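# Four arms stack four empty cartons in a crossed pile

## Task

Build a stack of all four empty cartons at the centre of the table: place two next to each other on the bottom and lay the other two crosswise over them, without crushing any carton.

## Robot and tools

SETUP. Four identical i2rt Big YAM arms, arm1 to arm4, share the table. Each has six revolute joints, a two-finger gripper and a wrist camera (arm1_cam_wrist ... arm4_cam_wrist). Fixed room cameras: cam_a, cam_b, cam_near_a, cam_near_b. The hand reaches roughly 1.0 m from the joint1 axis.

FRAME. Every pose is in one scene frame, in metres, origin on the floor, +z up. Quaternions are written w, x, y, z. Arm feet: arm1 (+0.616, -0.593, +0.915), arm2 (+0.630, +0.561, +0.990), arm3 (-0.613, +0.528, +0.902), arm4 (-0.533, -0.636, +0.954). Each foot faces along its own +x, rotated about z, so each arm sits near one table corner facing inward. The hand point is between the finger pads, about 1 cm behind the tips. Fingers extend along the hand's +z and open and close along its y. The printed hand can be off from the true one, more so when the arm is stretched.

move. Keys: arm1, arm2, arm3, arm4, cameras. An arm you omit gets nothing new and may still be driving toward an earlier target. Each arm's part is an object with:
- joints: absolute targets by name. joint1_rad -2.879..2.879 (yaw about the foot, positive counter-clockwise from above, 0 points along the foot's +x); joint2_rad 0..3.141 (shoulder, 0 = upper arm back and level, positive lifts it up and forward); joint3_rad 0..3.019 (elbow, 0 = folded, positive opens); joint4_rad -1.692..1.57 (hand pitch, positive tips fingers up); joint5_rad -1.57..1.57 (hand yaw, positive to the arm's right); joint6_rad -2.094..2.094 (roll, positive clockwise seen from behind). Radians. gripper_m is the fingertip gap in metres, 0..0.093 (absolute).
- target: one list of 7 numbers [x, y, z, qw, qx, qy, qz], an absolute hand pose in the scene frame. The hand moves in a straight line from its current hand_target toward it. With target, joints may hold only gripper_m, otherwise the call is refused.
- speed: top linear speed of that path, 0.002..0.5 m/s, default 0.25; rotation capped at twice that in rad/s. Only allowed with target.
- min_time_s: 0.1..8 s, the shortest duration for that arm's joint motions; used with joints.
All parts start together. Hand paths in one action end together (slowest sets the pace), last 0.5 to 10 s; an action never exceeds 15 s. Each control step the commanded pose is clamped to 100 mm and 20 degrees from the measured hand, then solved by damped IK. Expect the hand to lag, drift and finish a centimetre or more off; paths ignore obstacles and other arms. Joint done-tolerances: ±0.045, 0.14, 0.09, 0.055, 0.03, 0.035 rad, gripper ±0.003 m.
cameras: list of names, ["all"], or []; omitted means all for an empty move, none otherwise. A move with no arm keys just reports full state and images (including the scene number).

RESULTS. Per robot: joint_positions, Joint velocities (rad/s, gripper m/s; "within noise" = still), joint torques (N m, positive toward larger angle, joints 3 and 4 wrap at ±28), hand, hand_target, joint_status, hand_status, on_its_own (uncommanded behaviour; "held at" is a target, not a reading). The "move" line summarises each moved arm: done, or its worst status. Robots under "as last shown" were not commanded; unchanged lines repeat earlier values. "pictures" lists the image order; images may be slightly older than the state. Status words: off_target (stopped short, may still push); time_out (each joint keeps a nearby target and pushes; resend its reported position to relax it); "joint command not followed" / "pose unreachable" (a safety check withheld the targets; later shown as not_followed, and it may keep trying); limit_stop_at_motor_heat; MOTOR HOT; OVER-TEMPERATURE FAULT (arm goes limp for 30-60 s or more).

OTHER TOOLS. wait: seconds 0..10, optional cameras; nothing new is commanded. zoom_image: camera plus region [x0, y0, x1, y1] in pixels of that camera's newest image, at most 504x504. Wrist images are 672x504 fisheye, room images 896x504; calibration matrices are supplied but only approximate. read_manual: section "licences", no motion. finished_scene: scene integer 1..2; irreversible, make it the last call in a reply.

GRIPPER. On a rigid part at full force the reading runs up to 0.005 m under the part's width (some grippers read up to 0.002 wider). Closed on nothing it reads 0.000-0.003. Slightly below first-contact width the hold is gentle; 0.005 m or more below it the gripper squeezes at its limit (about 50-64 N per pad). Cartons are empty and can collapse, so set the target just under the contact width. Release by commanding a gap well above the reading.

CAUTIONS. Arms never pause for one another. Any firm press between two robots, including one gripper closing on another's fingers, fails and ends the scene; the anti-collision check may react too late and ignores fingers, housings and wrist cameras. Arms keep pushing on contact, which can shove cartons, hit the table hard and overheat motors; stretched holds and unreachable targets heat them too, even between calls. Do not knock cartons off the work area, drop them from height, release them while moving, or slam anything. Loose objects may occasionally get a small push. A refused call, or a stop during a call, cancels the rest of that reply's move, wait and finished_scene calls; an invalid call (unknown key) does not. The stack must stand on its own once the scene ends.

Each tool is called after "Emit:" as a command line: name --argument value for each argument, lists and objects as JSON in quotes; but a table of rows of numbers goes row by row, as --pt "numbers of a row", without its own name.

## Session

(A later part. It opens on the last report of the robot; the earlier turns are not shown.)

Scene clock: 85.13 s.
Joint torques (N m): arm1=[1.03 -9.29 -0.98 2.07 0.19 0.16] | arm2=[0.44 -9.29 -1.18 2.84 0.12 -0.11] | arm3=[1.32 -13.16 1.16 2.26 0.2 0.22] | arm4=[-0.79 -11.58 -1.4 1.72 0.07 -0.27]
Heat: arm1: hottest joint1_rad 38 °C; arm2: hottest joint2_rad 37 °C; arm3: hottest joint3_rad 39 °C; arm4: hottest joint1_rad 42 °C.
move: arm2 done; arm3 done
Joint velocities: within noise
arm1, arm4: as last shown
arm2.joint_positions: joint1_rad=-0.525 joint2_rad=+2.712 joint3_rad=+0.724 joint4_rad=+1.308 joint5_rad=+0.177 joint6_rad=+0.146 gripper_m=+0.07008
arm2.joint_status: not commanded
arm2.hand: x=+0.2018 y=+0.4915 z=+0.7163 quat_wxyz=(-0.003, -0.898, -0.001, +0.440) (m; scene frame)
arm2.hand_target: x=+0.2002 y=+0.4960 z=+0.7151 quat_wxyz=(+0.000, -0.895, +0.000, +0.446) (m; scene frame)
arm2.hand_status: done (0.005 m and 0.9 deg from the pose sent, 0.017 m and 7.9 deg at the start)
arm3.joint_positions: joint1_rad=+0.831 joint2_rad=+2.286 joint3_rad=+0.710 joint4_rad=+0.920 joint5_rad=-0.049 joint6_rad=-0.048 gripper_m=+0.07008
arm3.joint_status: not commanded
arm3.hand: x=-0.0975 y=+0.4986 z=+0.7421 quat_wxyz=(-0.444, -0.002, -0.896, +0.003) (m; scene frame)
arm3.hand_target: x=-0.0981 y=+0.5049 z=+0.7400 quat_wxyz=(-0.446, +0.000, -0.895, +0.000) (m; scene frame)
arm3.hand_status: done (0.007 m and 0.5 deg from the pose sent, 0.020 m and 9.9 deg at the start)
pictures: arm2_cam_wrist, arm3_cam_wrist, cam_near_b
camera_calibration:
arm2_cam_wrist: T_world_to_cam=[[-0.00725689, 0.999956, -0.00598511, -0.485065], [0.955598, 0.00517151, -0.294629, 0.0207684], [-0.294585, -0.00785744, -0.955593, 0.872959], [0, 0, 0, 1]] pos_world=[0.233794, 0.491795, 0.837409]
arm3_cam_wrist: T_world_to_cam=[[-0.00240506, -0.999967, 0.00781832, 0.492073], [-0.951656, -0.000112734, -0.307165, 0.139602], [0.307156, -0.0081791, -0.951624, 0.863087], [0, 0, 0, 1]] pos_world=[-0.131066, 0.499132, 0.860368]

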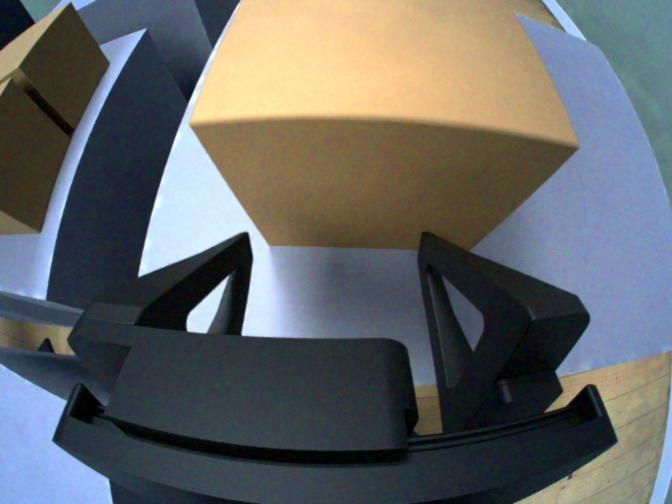

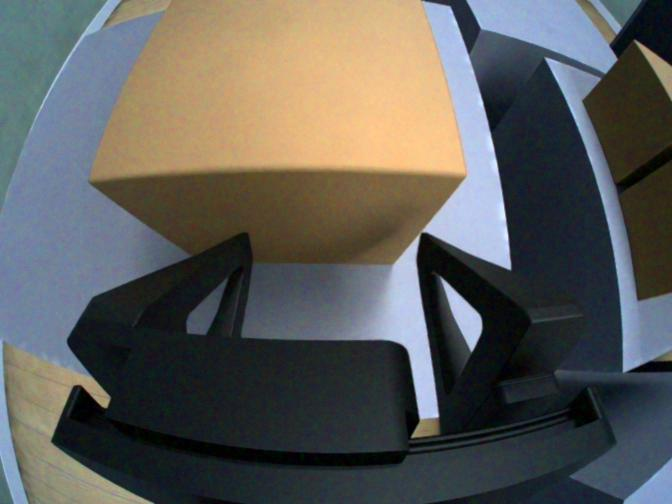

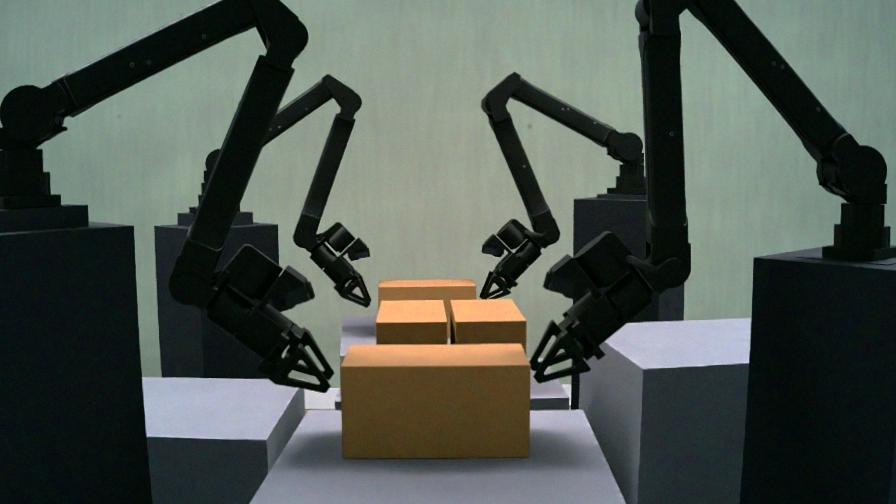

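Emit:
move --arm2 '{"target":[0.196,0.510,0.715,0,0.8949,0,-0.4462],"speed":0.1}' --arm3 '{"target":[-0.094,0.524,0.74,0.4462,0,0.8949,0],"speed":0.1}'

Emit:
move --arm2 '{"target":[0.115,0.510,0.725,0,0.8949,0,-0.4462],"speed":0.1}' --arm3 '{"target":[-0.023,0.524,0.75,0.4462,0,0.8949,0],"speed":0.1}' --cameras '["arm2_cam_wrist","arm3_cam_wrist","cam_near_b"]'

Scene clock: 87.03 s.
Joint torques (N m): arm1=[0.91 -9.23 -0.98 2.06 0.19 0.15] | arm2=[0.03 -9.17 -1.17 3.06 -0.1 -0.1] | arm3=[1.14 -13.16 1.77 1.92 0.22 0.24] | arm4=[-0.73 -11.63 -1.36 1.68 0.05 -0.25]
Heat: arm1: hottest joint1_rad 38 °C; arm2: hottest joint2_rad 37 °C; arm3: hottest joint3_rad 38 °C; arm4: hottest joint1_rad 42 °C.
move: arm2 done; arm3 done
Joint velocities: within noise
arm1, arm4: as last shown
arm2.joint_positions: joint1_rad=-0.577 joint2_rad=+2.712 joint3_rad=+0.724 joint4_rad=+1.308 joint5_rad=+0.143 joint6_rad=+0.116 gripper_m=+0.07008
arm2.joint_status: not commanded
arm2.hand: x=+0.1991 y=+0.5076 z=+0.7157 quat_wxyz=(+0.000, -0.899, +0.001, +0.438) (m; scene frame)
arm2.hand_target: x=+0.1961 y=+0.5100 z=+0.7150 quat_wxyz=(+0.000, -0.895, +0.000, +0.446) (m; scene frame)
arm2.hand_status: done (0.004 m and 1.1 deg from the pose sent, 0.019 m and 0.9 deg at the start)
arm3.joint_positions: joint1_rad=+0.884 joint2_rad=+2.286 joint3_rad=+0.710 joint4_rad=+0.920 joint5_rad=-0.009 joint6_rad=-0.017 gripper_m=+0.07008
arm3.joint_status: not commanded
arm3.hand: x=-0.0966 y=+0.5188 z=+0.7421 quat_wxyz=(-0.443, -0.001, -0.896, +0.003) (m; scene frame)
arm3.hand_target: x=-0.0942 y=+0.5241 z=+0.7400 quat_wxyz=(-0.446, +0.000, -0.895, +0.000) (m; scene frame)
arm3.hand_status: done (0.006 m and 0.5 deg from the pose sent, 0.026 m and 0.5 deg at the start)
pictures: none

Scene clock: 88.53 s.
Joint torques (N m): arm1=[1.03 -9.23 -0.96 2.07 0.19 0.15] | arm2=[-0.73 -15.5 5.31 2.4 -0.16 -0.26] | arm3=[1.38 -15.62 7.62 1.95 0.16 0.22] | arm4=[-0.91 -11.46 -1.31 1.69 0.05 -0.25]
Heat: arm1: hottest joint1_rad 38 °C; arm2: hottest joint2_rad 37 °C; arm3: hottest joint3_rad 38 °C; arm4: hottest joint1_rad 42 °C.
move: arm2 off_target; arm3 off_target
Joint velocities: within noise
arm1.joint_positions: joint1_rad=+0.900 joint2_rad=+2.521 joint3_rad=+0.616 joint4_rad=+1.104 joint5_rad=+0.070 joint6_rad=+0.066 gripper_m=+0.07009
arm1.joint_status: not commanded
arm1.hand: x=+0.1996 y=-0.6179 z=+0.6718 quat_wxyz=(-0.003, +0.926, -0.002, -0.377) (m; scene frame)
arm1.hand_target: x=+0.1982 y=-0.6230 z=+0.6701 quat_wxyz=(+0.000, +0.924, +0.000, -0.382) (m; scene frame)
arm1.hand_status: not commanded
arm2.joint_positions: joint1_rad=-0.602 joint2_rad=+2.667 joint3_rad=+0.794 joint4_rad=+1.083 joint5_rad=+0.118 joint6_rad=+0.103 gripper_m=+0.07008
arm2.joint_status: not commanded
arm2.hand: x=+0.1799 y=+0.5114 z=+0.6970 quat_wxyz=(+0.004, -0.922, -0.002, +0.387) (m; scene frame)
arm2.hand_target: x=+0.1188 y=+0.5109 z=+0.7296 quat_wxyz=(+0.001, -0.895, +0.000, +0.447) (m; scene frame)
arm2.hand_status: off_target (0.071 m and 7.4 deg from the pose sent, 0.085 m and 1.1 deg at the start)
arm3.joint_positions: joint1_rad=+0.885 joint2_rad=+2.286 joint3_rad=+0.800 joint4_rad=+0.726 joint5_rad=-0.007 joint6_rad=-0.016 gripper_m=+0.07008
arm3.joint_status: not commanded
arm3.hand: x=-0.0788 y=+0.5189 z=+0.7240 quat_wxyz=(-0.396, -0.001, -0.918, +0.002) (m; scene frame)
arm3.hand_target: x=-0.0274 y=+0.5243 z=+0.7542 quat_wxyz=(-0.446, +0.000, -0.895, -0.001) (m; scene frame)
arm3.hand_status: off_target (0.062 m and 6.3 deg from the pose sent, 0.074 m and 0.5 deg at the start)
arm4.joint_positions: joint1_rad=-0.917 joint2_rad=+2.648 joint3_rad=+0.677 joint4_rad=+1.189 joint5_rad=+0.047 joint6_rad=+0.051 gripper_m=+0.07007
arm4.joint_status: not commanded
arm4.hand: x=-0.1179 y=-0.6140 z=+0.6779 quat_wxyz=(-0.386, +0.001, -0.923, -0.003) (m; scene frame)
arm4.hand_target: x=-0.1211 y=-0.6190 z=+0.6703 quat_wxyz=(-0.383, +0.000, -0.924, +0.000) (m; scene frame)
arm4.hand_status: not commanded
pictures: arm2_cam_wrist, arm3_cam_wrist, cam_near_b
camera_calibration:
arm2_cam_wrist: T_world_to_cam=[[-0.00290468, 0.999959, 0.00853123, -0.516205], [0.983124, 0.00441607, -0.182885, -0.0466898], [-0.182915, 0.00785604, -0.983097, 0.839245], [0, 0, 0, 1]] pos_world=[0.197913, 0.509797, 0.820925]
arm3_cam_wrist: T_world_to_cam=[[-0.000121782, -0.99998, 0.00626683, 0.513916], [-0.978532, -0.00117239, -0.20609, 0.0770597], [0.206094, -0.00615739, -0.978513, 0.850703], [0, 0, 0, 1]] pos_world=[-0.0998565, 0.519234, 0.845085]

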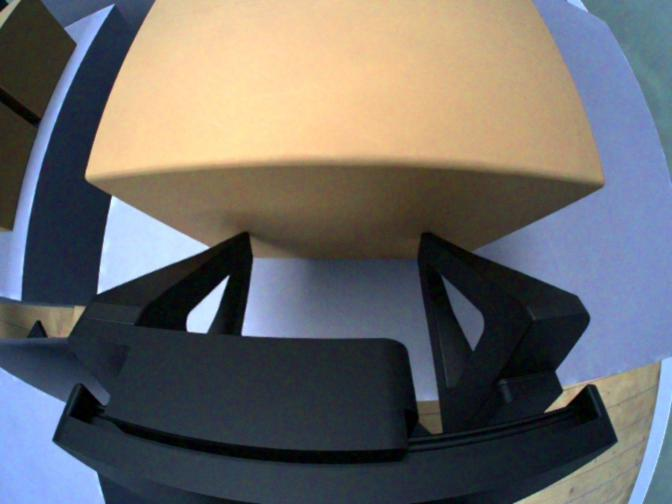

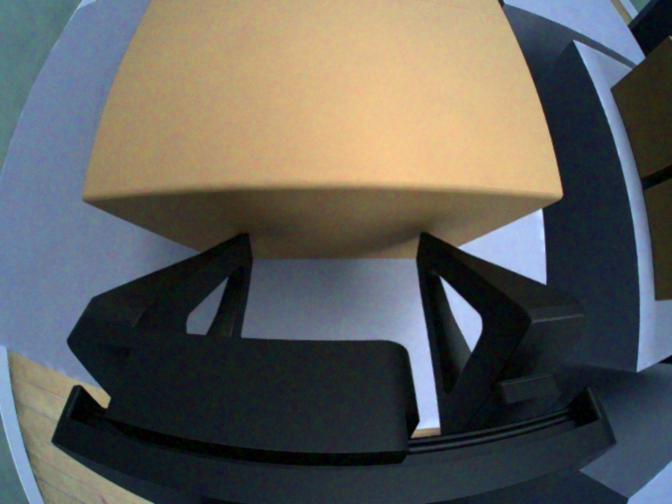

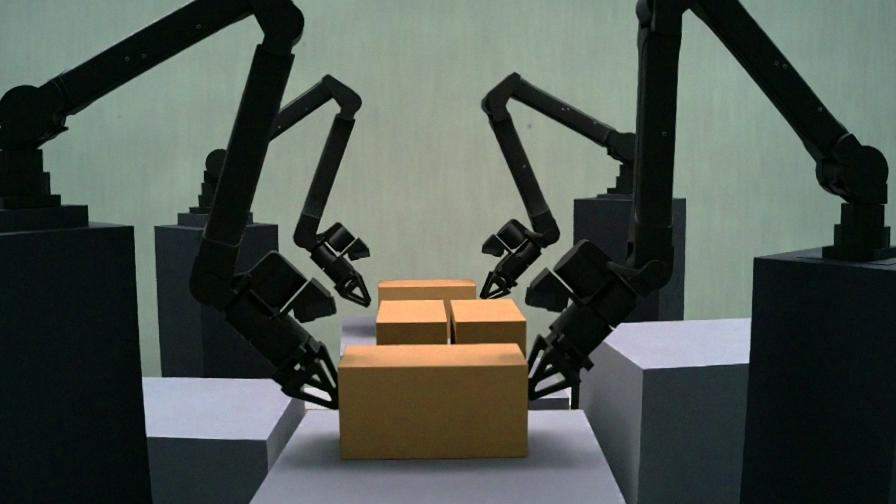

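Emit:
move --arm2 '{"target":[0.119,0.510,0.88,0,0.8949,0,-0.4462],"speed":0.1}' --arm3 '{"target":[-0.027,0.524,0.905,0.4462,0,0.8949,0],"speed":0.1}' --cameras '["arm2_cam_wrist","arm3_cam_wrist","cam_near_b"]'

Scene clock: 91.30 s.
Joint torques (N m): arm1=[0.97 -9.29 -0.98 2.07 0.19 0.16] | arm2=[-0.21 -15.44 5.7 3.19 -0.07 -0.21] | arm3=[1.26 -17.08 9.42 2.82 0.18 0.24] | arm4=[-0.85 -11.46 -1.37 1.73 0.07 -0.24]
Heat: arm1: hottest joint1_rad 38 °C; arm2: hottest joint2_rad 37 °C; arm3: hottest joint3_rad 39 °C; arm4: hottest joint1_rad 42 °C.
move: arm2 off_target; arm3 off_target
Joint velocities: within noise
arm1, arm4: as last shown
arm2.joint_positions: joint1_rad=-0.608 joint2_rad=+2.182 joint3_rad=+0.592 joint4_rad=+0.787 joint5_rad=+0.117 joint6_rad=+0.102 gripper_m=+0.07008
arm2.joint_status: not commanded
arm2.hand: x=+0.1715 y=+0.5124 z=+0.8361 quat_wxyz=(+0.006, -0.924, -0.001, +0.382) (m; scene frame)
arm2.hand_target: x=+0.1225 y=+0.5108 z=+0.8816 quat_wxyz=(+0.001, -0.895, +0.000, +0.446) (m; scene frame)
arm2.hand_status: off_target (0.068 m and 8.2 deg from the pose sent, 0.193 m and 7.4 deg at the start)
arm3.joint_positions: joint1_rad=+0.886 joint2_rad=+1.878 joint3_rad=+0.731 joint4_rad=+0.334 joint5_rad=-0.007 joint6_rad=-0.016 gripper_m=+0.07008
arm3.joint_status: not commanded
arm3.hand: x=-0.0847 y=+0.5189 z=+0.8457 quat_wxyz=(-0.371, -0.001, -0.929, +0.001) (m; scene frame)
arm3.hand_target: x=-0.0333 y=+0.5242 z=+0.9080 quat_wxyz=(-0.446, +0.000, -0.895, -0.001) (m; scene frame)
arm3.hand_status: off_target (0.083 m and 9.4 deg from the pose sent, 0.188 m and 6.3 deg at the start)
pictures: arm2_cam_wrist, arm3_cam_wrist, cam_near_b
camera_calibration:
arm2_cam_wrist: T_world_to_cam=[[0.00149527, 0.999948, 0.0101144, -0.520464], [0.985348, 0.000251707, -0.170555, -0.0215003], [-0.170548, 0.0102212, -0.985296, 0.973037], [0, 0, 0, 1]] pos_world=[0.187913, 0.510497, 0.960327]
arm3_cam_wrist: T_world_to_cam=[[0.00169781, -0.999982, 0.00575648, 0.513721], [-0.988242, -0.00255792, -0.152876, 0.0513534], [0.152888, -0.00542924, -0.988229, 0.974434], [0, 0, 0, 1]] pos_world=[-0.0991015, 0.519134, 0.967857]

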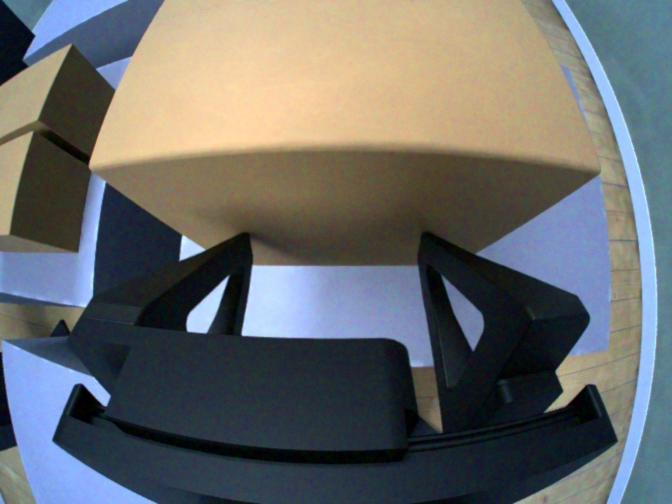

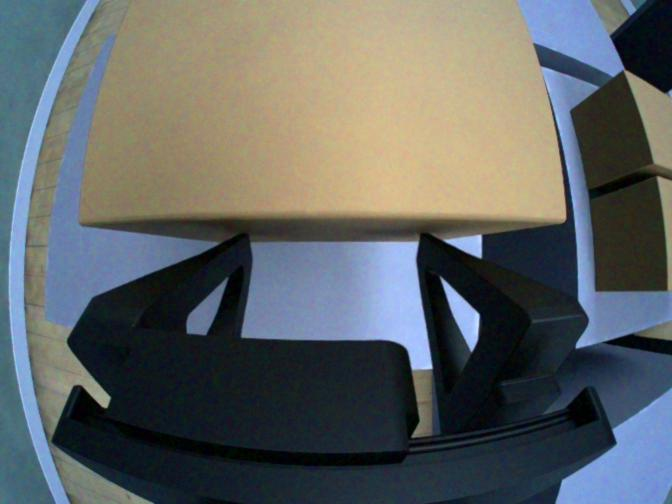

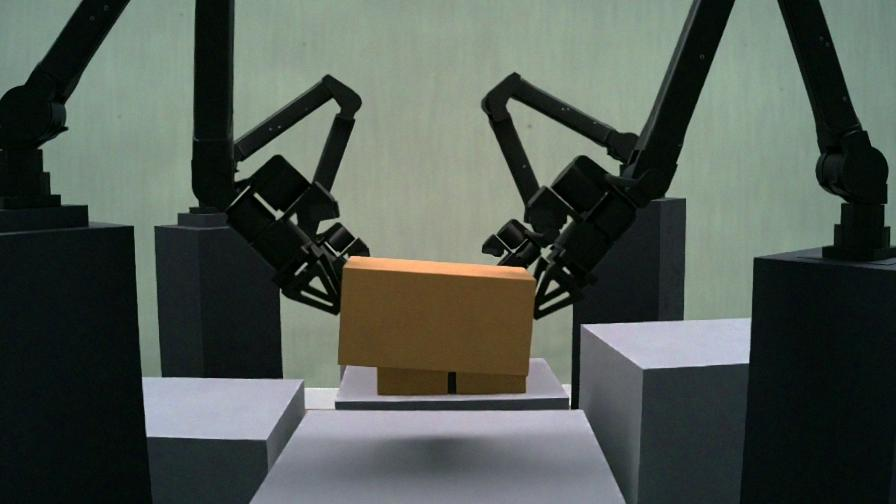

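Emit:
move --arm2 '{"target":[0.105,0.38,0.905,0,0.8949,0,-0.4462],"speed":0.07}' --arm3 '{"target":[-0.051,0.394,0.953,0.4462,0,0.8949,0],"speed":0.07}' --cameras '["cam_near_b"]'

Emit:
move --arm2 '{"target":[0.090,0.22,0.905,0,0.8949,0,-0.4462],"speed":0.07}' --arm3 '{"target":[-0.066,0.234,0.953,0.4462,0,0.8949,0],"speed":0.07}' --cameras '["arm2_cam_wrist","arm3_cam_wrist","cam_near_b","cam_near_a"]'

Scene clock: 95.23 s.
Joint torques (N m): arm1=[0.97 -9.29 -0.98 2.07 0.18 0.16] | arm2=[1.14 -13.63 9.84 2.5 0.47 -0.12] | arm3=[0.09 -14.45 11.43 1.95 -0.47 0.11] | arm4=[-0.85 -11.63 -1.43 1.68 0.05 -0.25]
Heat: arm1: hottest joint1_rad 38 °C; arm2: hottest joint2_rad 37 °C; arm3: hottest joint3_rad 39 °C; arm4: hottest joint1_rad 42 °C.
move: arm2 off_target; arm3 off_target
Joint velocities: within noise
arm1, arm4: as last shown
arm2.joint_positions: joint1_rad=-0.317 joint2_rad=+2.101 joint3_rad=+0.691 joint4_rad=+0.568 joint5_rad=+0.341 joint6_rad=+0.288 gripper_m=+0.07008
arm2.joint_status: not commanded
arm2.hand: x=+0.1593 y=+0.4036 z=+0.8625 quat_wxyz=(+0.022, -0.921, -0.010, +0.389) (m; scene frame)
arm2.hand_target: x=+0.1097 y=+0.3817 z=+0.9085 quat_wxyz=(+0.000, -0.895, +0.000, +0.446) (m; scene frame)
arm2.hand_status: off_target (0.073 m and 7.8 deg from the pose sent, 0.163 m and 8.2 deg at the start)
arm3.joint_positions: joint1_rad=+0.603 joint2_rad=+1.722 joint3_rad=+0.733 joint4_rad=+0.191 joint5_rad=-0.230 joint6_rad=-0.191 gripper_m=+0.07008
arm3.joint_status: not commanded
arm3.hand: x=-0.0994 y=+0.4092 z=+0.9040 quat_wxyz=(-0.390, -0.009, -0.921, -0.014) (m; scene frame)
arm3.hand_target: x=-0.0566 y=+0.3954 z=+0.9558 quat_wxyz=(-0.446, +0.000, -0.895, +0.000) (m; scene frame)
arm3.hand_status: off_target (0.071 m and 7.3 deg from the pose sent, 0.168 m and 9.4 deg at the start)
pictures: cam_near_b

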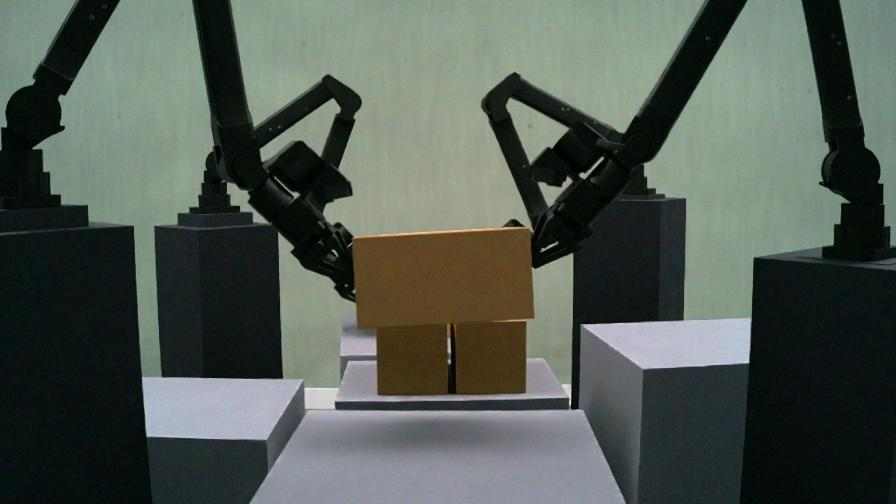

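Scene clock: 98.17 s.
Joint torques (N m): arm1=[1.03 -9.23 -0.99 2.06 0.19 0.16] | arm2=[-1.08 -14.21 13.5 2.54 1.06 -0.2] | arm3=[1.55 -14.04 12.3 2 -0.97 0.16] | arm4=[-0.62 -11.58 -1.35 1.68 0.07 -0.26]
Heat: arm1: hottest joint1_rad 38 °C; arm2: hottest joint2_rad 37 °C; arm3: hottest joint3_rad 40 °C; arm4: hottest joint1_rad 42 °C.
move: arm2 off_target; arm3 off_target
Joint velocities: within noise
arm1, arm4: as last shown
arm2.joint_positions: joint1_rad=-0.027 joint2_rad=+2.167 joint3_rad=+0.980 joint4_rad=+0.267 joint5_rad=+0.527 joint6_rad=+0.495 gripper_m=+0.07008
arm2.joint_status: not commanded
arm2.hand: x=+0.1462 y=+0.2458 z=+0.8674 quat_wxyz=(+0.024, -0.917, -0.025, +0.398) (m; scene frame)
arm2.hand_target: x=+0.0952 y=+0.2241 z=+0.9095 quat_wxyz=(+0.001, -0.895, +0.000, +0.446) (m; scene frame)
arm2.hand_status: off_target (0.072 m and 7.2 deg from the pose sent, 0.201 m and 7.8 deg at the start)
arm3.joint_positions: joint1_rad=+0.266 joint2_rad=+1.803 joint3_rad=+0.915 joint4_rad=+0.030 joint5_rad=-0.467 joint6_rad=-0.417 gripper_m=+0.07008
arm3.joint_status: not commanded
arm3.hand: x=-0.1121 y=+0.2528 z=+0.9158 quat_wxyz=(-0.404, -0.022, -0.914, -0.018) (m; scene frame)
arm3.hand_target: x=-0.0710 y=+0.2371 z=+0.9558 quat_wxyz=(-0.446, +0.000, -0.895, +0.000) (m; scene frame)
arm3.hand_status: off_target (0.062 m and 6.2 deg from the pose sent, 0.185 m and 7.3 deg at the start)
pictures: arm2_cam_wrist, arm3_cam_wrist, cam_near_a, cam_near_b
camera_calibration:
arm2_cam_wrist: T_world_to_cam=[[-0.0296729, 0.997595, 0.0626402, -0.294639], [0.977884, 0.0419522, -0.204895, 0.0295728], [-0.207031, 0.055175, -0.976777, 0.989148], [0, 0, 0, 1]] pos_world=[0.167122, 0.238114, 0.990693]
arm3_cam_wrist: T_world_to_cam=[[-0.0208021, -0.998676, -0.0470516, 0.292729], [-0.974351, 0.0307979, -0.222917, 0.091504], [0.22407, 0.0412076, -0.973701, 1.02937], [0, 0, 0, 1]] pos_world=[-0.135405, 0.247105, 1.03647]

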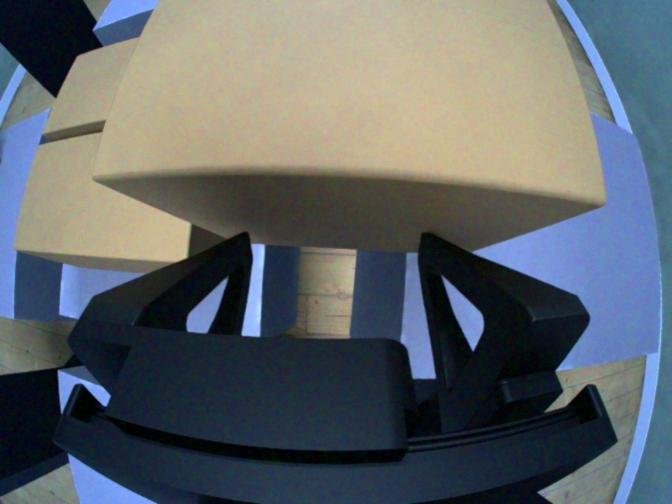

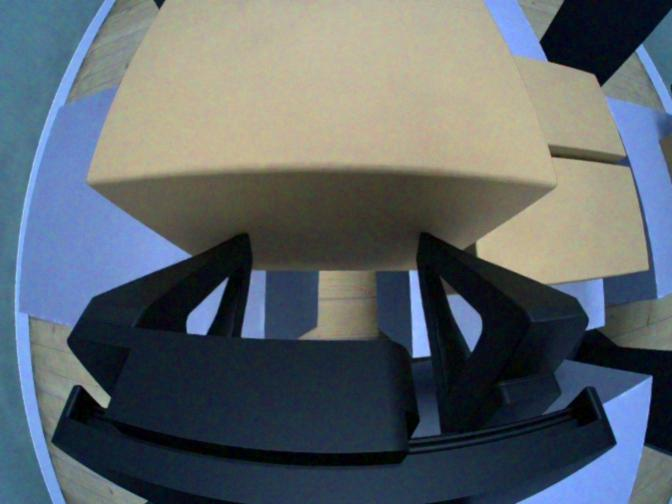

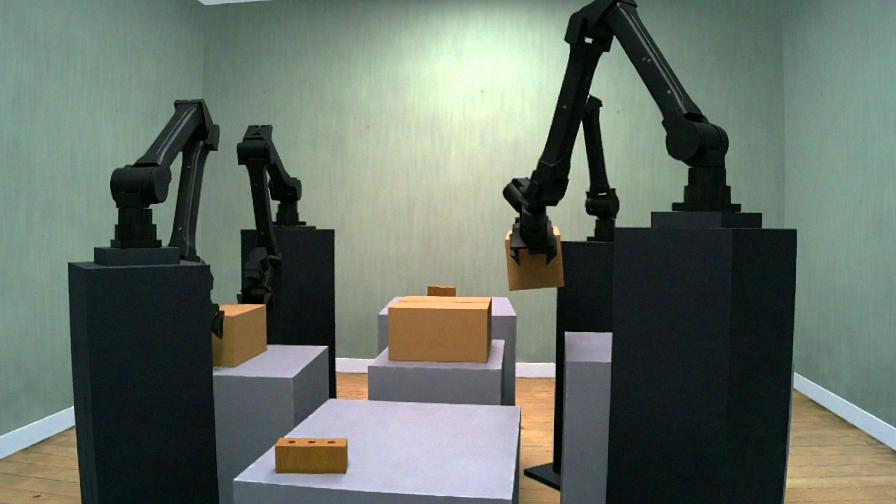

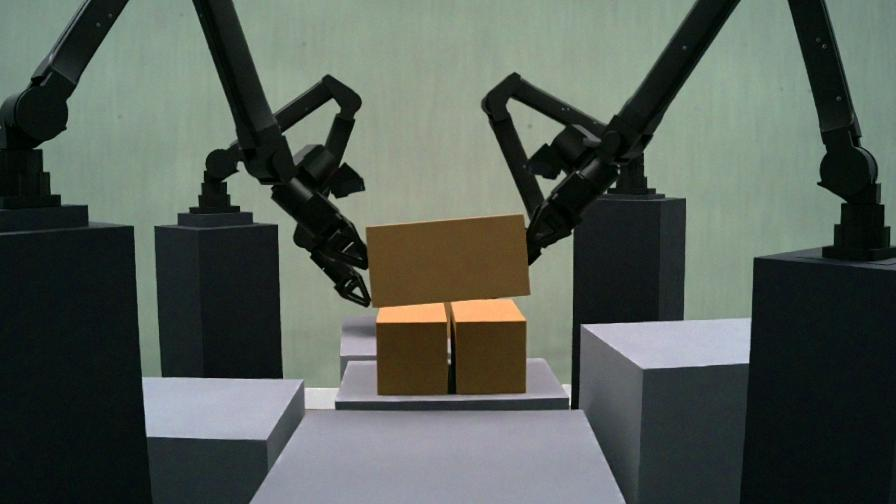

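Emit:
move --arm2 '{"target":[0.080,0.13,0.905,0,0.8949,0,-0.4462],"speed":0.07}' --arm3 '{"target":[-0.086,0.143,0.940,0.4462,0,0.8949,0],"speed":0.07}'

Emit:
move --arm2 '{"target":[0.080,0.056,0.900,0,0.8949,0,-0.4462],"speed":0.07}' --arm3 '{"target":[-0.086,0.069,0.935,0.4462,0,0.8949,0],"speed":0.07}' --cameras '["all"]'

Scene clock: 101.70 s.
Joint torques (N m): arm1=[1.03 -9.17 -0.98 2.07 0.19 0.16] | arm2=[-2.61 -16.09 13.97 2.39 1.1 -0.2] | arm3=[2.26 -15.85 12.03 1.74 -1.26 0.14] | arm4=[-0.85 -11.75 -1.4 1.72 0.06 -0.26]
Heat: arm1: hottest joint1_rad 38 °C; arm2: hottest joint2_rad 38 °C; arm3: hottest joint3_rad 41 °C; arm4: hottest joint1_rad 42 °C.
move: arm2 off_target; arm3 off_target
Joint velocities: within noise
arm1, arm4: as last shown
arm2.joint_positions: joint1_rad=+0.084 joint2_rad=+2.260 joint3_rad=+1.226 joint4_rad=+0.081 joint5_rad=+0.598 joint6_rad=+0.582 gripper_m=+0.07008
arm2.joint_status: not commanded
arm2.hand: x=+0.1320 y=+0.1510 z=+0.8682 quat_wxyz=(+0.022, -0.913, -0.030, +0.407) (m; scene frame)
arm2.hand_target: x=+0.0841 y=+0.1346 z=+0.9090 quat_wxyz=(+0.001, -0.895, +0.000, +0.447) (m; scene frame)
arm2.hand_status: off_target (0.067 m and 6.5 deg from the pose sent, 0.138 m and 7.2 deg at the start)
arm3.joint_positions: joint1_rad=+0.101 joint2_rad=+1.916 joint3_rad=+1.071 joint4_rad=-0.067 joint5_rad=-0.574 joint6_rad=-0.542 gripper_m=+0.07008
arm3.joint_status: not commanded
arm3.hand: x=-0.1278 y=+0.1593 z=+0.9058 quat_wxyz=(-0.411, -0.029, -0.911, -0.018) (m; scene frame)
arm3.hand_target: x=-0.0897 y=+0.1462 z=+0.9424 quat_wxyz=(-0.447, +0.000, -0.895, +0.000) (m; scene frame)
arm3.hand_status: off_target (0.056 m and 5.9 deg from the pose sent, 0.115 m and 6.2 deg at the start)
pictures: none

Scene clock: 103.53 s.
Joint torques (N m): arm1=[1.03 -9.23 -0.96 2.09 0.19 0.16] | arm2=[-3.37 -17.38 14.8 1.8 1.25 -0.16] | arm3=[2.78 -17.61 12.15 1.48 -1.33 0.19] | arm4=[-0.91 -11.52 -1.32 1.69 0.05 -0.25]
Heat: arm1: hottest joint1_rad 38 °C; arm2: hottest joint2_rad 38 °C; arm3: hottest joint3_rad 42 °C; arm4: hottest joint1_rad 42 °C.
move: arm2 off_target; arm3 off_target
Joint velocities: within noise
arm1, arm4: as last shown
arm2.joint_positions: joint1_rad=+0.172 joint2_rad=+2.362 joint3_rad=+1.445 joint4_rad=-0.074 joint5_rad=+0.646 joint6_rad=+0.655 gripper_m=+0.07008
arm2.joint_status: not commanded
arm2.hand: x=+0.1337 y=+0.0723 z=+0.8616 quat_wxyz=(+0.020, -0.911, -0.035, +0.410) (m; scene frame)
arm2.hand_target: x=+0.0839 y=+0.0614 z=+0.9035 quat_wxyz=(+0.001, -0.895, +0.000, +0.447) (m; scene frame)
arm2.hand_status: off_target (0.068 m and 6.4 deg from the pose sent, 0.113 m and 6.5 deg at the start)
arm3.joint_positions: joint1_rad=+0.008 joint2_rad=+2.031 joint3_rad=+1.270 joint4_rad=-0.188 joint5_rad=-0.632 joint6_rad=-0.623 gripper_m=+0.07008
arm3.joint_status: not commanded
arm3.hand: x=-0.1262 y=+0.0815 z=+0.9036 quat_wxyz=(-0.416, -0.031, -0.909, -0.016) (m; scene frame)
arm3.hand_target: x=-0.0889 y=+0.0725 z=+0.9369 quat_wxyz=(-0.447, +0.000, -0.895, +0.000) (m; scene frame)
arm3.hand_status: off_target (0.053 m and 5.5 deg from the pose sent, 0.104 m and 5.9 deg at the start)
pictures: arm1_cam_wrist, arm2_cam_wrist, arm3_cam_wrist, arm4_cam_wrist, cam_a, cam_b, cam_near_a, cam_near_b
camera_calibration:
arm1_cam_wrist: T_world_to_cam=[[-0.00644587, 0.999945, 0.00824032, 0.613253], [0.987431, 0.00766613, -0.157866, -0.0828289], [-0.15792, 0.00711916, -0.987426, 0.823638], [0, 0, 0, 1]] pos_world=[0.21581, -0.618448, 0.795152]
arm2_cam_wrist: T_world_to_cam=[[-0.0490898, 0.996753, 0.0638266, -0.119968], [0.971033, 0.0625896, -0.230601, 0.0693557], [-0.233847, 0.0506575, -0.970953, 0.989375], [0, 0, 0, 1]] pos_world=[0.158127, 0.0651183, 0.984287]
arm3_cam_wrist: T_world_to_cam=[[-0.0388224, -0.997996, -0.0499699, 0.121198], [-0.967469, 0.0500517, -0.247988, 0.102253], [0.249992, 0.0387169, -0.967474, 1.02548], [0, 0, 0, 1]] pos_world=[-0.152729, 0.0761336, 1.02354]
arm4_cam_wrist: T_world_to_cam=[[0.014664, -0.999892, 0.000662701, -0.615562], [-0.984808, -0.0145575, -0.173034, -0.00418124], [0.173025, 0.00188473, -0.984916, 0.811903], [0, 0, 0, 1]] pos_world=[-0.13557, -0.617086, 0.79934]

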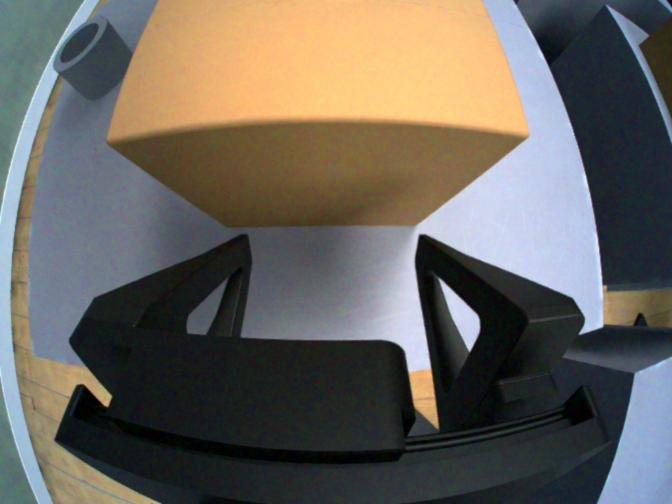

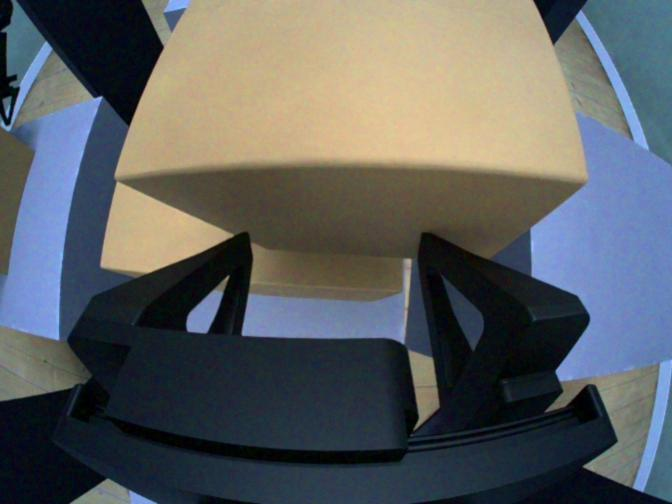

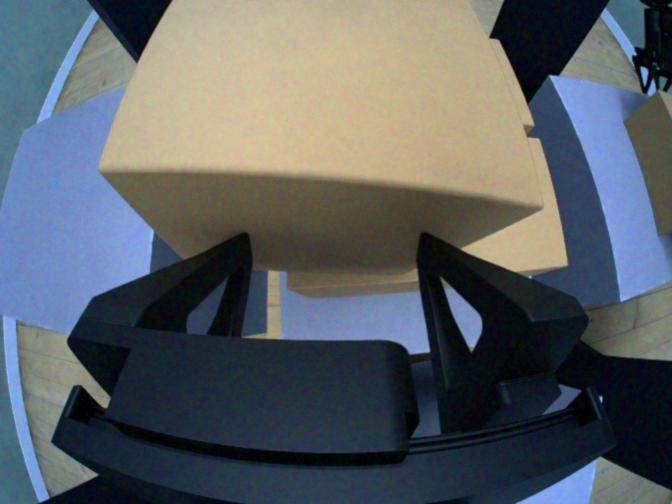

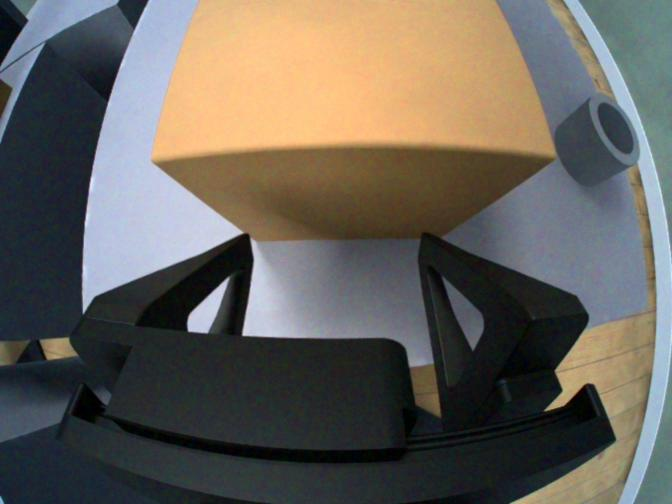

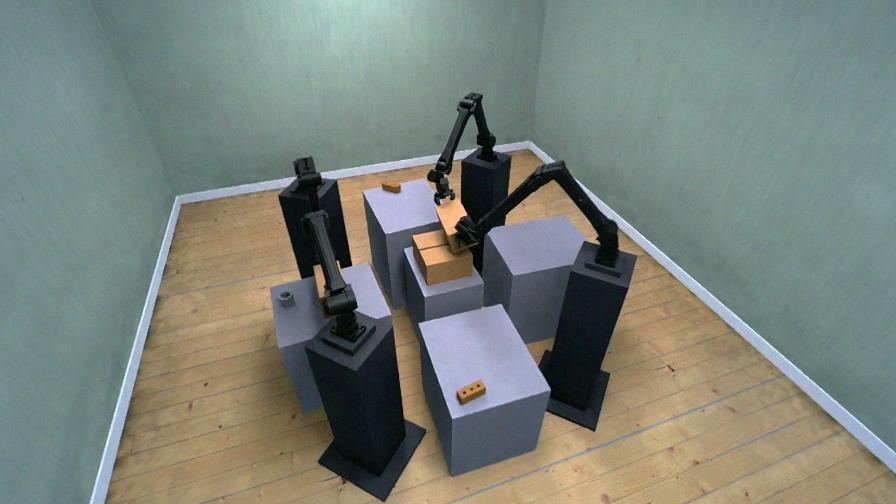

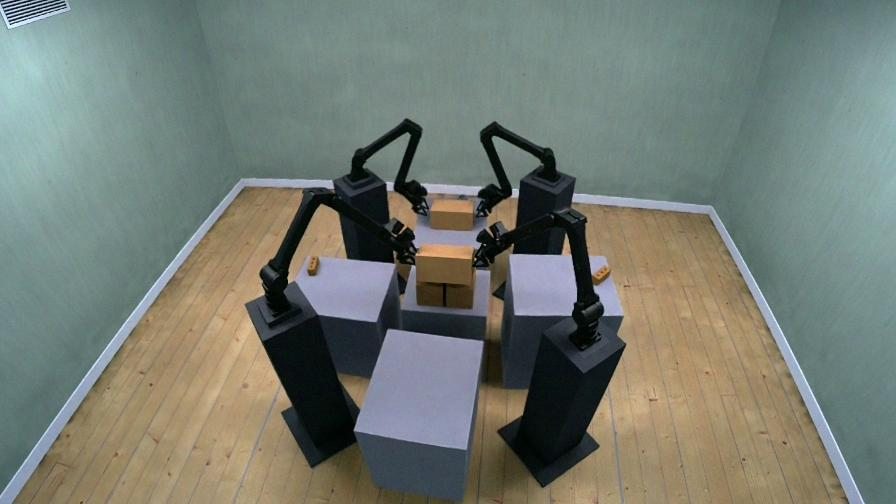

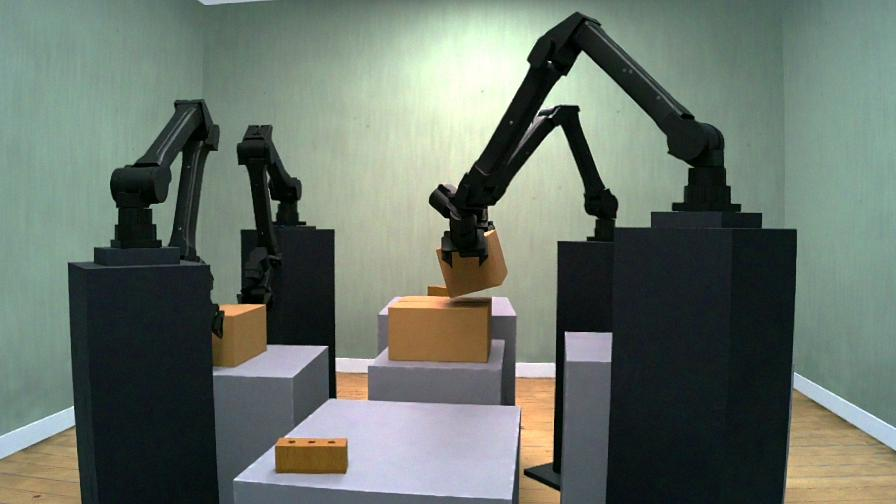

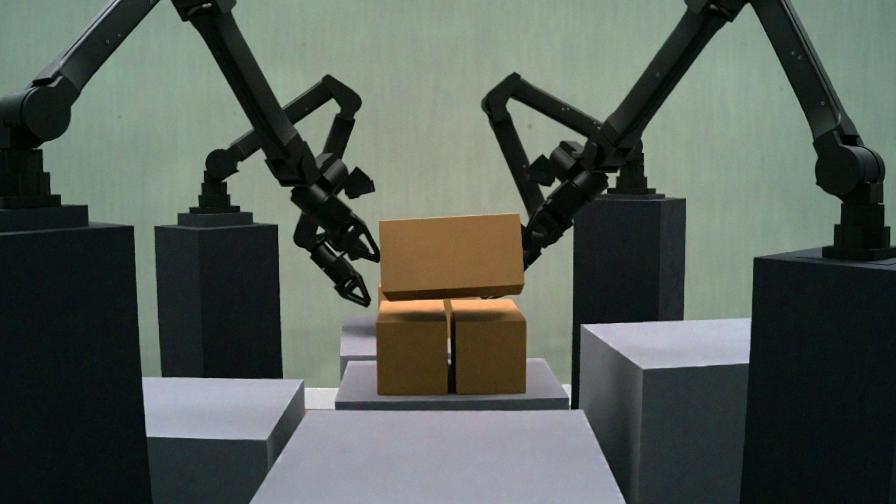

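Emit:
move --arm2 '{"target":[0.080,0.045,0.860,0,0.8949,0,-0.4462],"speed":0.05}' --arm3 '{"target":[-0.086,0.056,0.880,0.4462,0,0.8949,0],"speed":0.05}' --cameras '["cam_near_a","cam_near_b","arm2_cam_wrist"]'

Emit:
zoom_image --camera "cam_near_a" --region '[360, 200, 600, 380]'

Scene clock: 106.43 s.
Joint torques (N m): arm1=[0.97 -9.23 -0.98 2.07 0.19 0.15] | arm2=[-2.55 -17.61 14.01 3.34 1.2 -0.1] | arm3=[2.43 -18.32 11.37 2.51 -1.21 0.17] | arm4=[-0.85 -11.69 -1.36 1.74 0.07 -0.25]
Heat: arm1: hottest joint1_rad 38 °C; arm2: hottest joint2_rad 38 °C; arm3: hottest joint3_rad 43 °C; arm4: hottest joint1_rad 42 °C.
move: arm2 off_target; arm3 off_target
Joint velocities: within noise
arm1, arm4: as last shown
arm2.joint_positions: joint1_rad=+0.178 joint2_rad=+2.453 joint3_rad=+1.506 joint4_rad=-0.074 joint5_rad=+0.655 joint6_rad=+0.665 gripper_m=+0.07008
arm2.joint_status: not commanded
arm2.hand: x=+0.1332 y=+0.0671 z=+0.8228 quat_wxyz=(+0.031, -0.913, -0.037, +0.405) (m; scene frame)
arm2.hand_target: x=+0.0842 y=+0.0504 z=+0.8640 quat_wxyz=(+0.001, -0.895, +0.000, +0.447) (m; scene frame)
arm2.hand_status: off_target (0.069 m and 7.5 deg from the pose sent, 0.060 m and 6.4 deg at the start)
arm3.joint_positions: joint1_rad=-0.002 joint2_rad=+2.147 joint3_rad=+1.298 joint4_rad=-0.131 joint5_rad=-0.644 joint6_rad=-0.640 gripper_m=+0.07008
arm3.joint_status: not commanded
arm3.hand: x=-0.1268 y=+0.0754 z=+0.8487 quat_wxyz=(-0.410, -0.030, -0.911, -0.026) (m; scene frame)
arm3.hand_target: x=-0.0892 y=+0.0598 z=+0.8824 quat_wxyz=(-0.446, +0.000, -0.895, -0.001) (m; scene frame)
arm3.hand_status: off_target (0.055 m and 6.4 deg from the pose sent, 0.053 m and 5.5 deg at the start)
pictures: arm2_cam_wrist, cam_near_a, cam_near_b
camera_calibration:
arm2_cam_wrist: T_world_to_cam=[[-0.0440716, 0.995472, 0.084218, -0.129704], [0.973846, 0.0616159, -0.218693, 0.0511038], [-0.222892, 0.0723772, -0.972153, 0.94983], [0, 0, 0, 1]] pos_world=[0.156227, 0.0572215, 0.945479]

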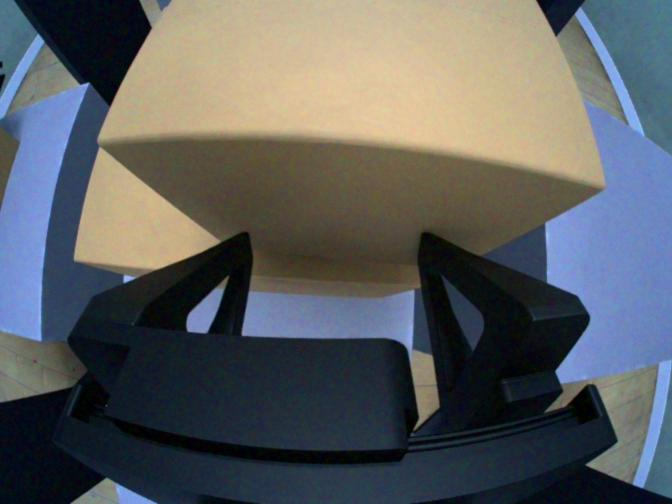

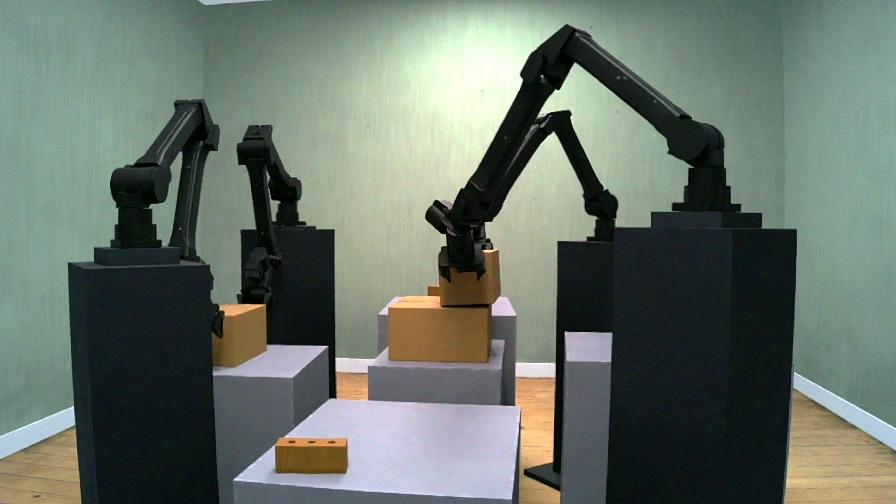

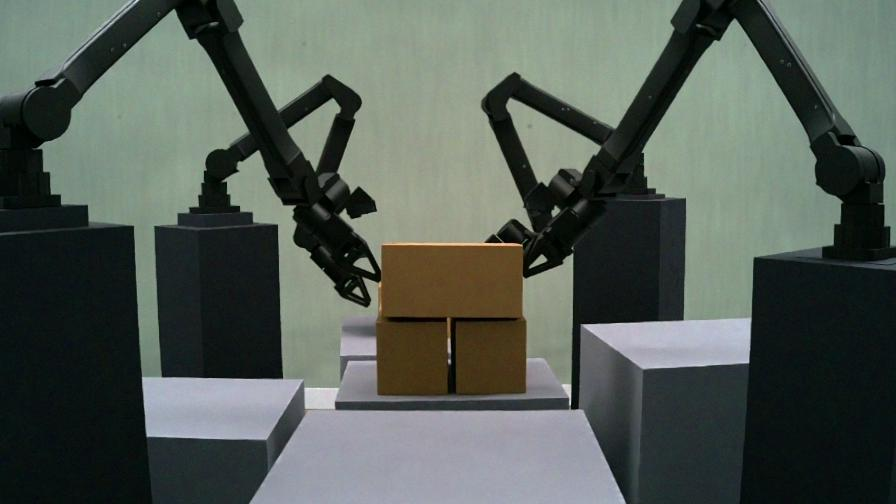

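Scaled by 2.100 from the camera's 896x504 image, which has a finer 1280x720 frame.

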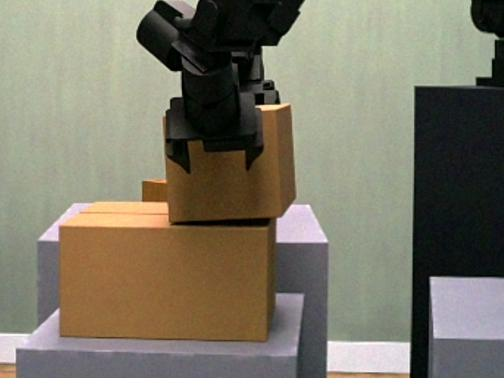

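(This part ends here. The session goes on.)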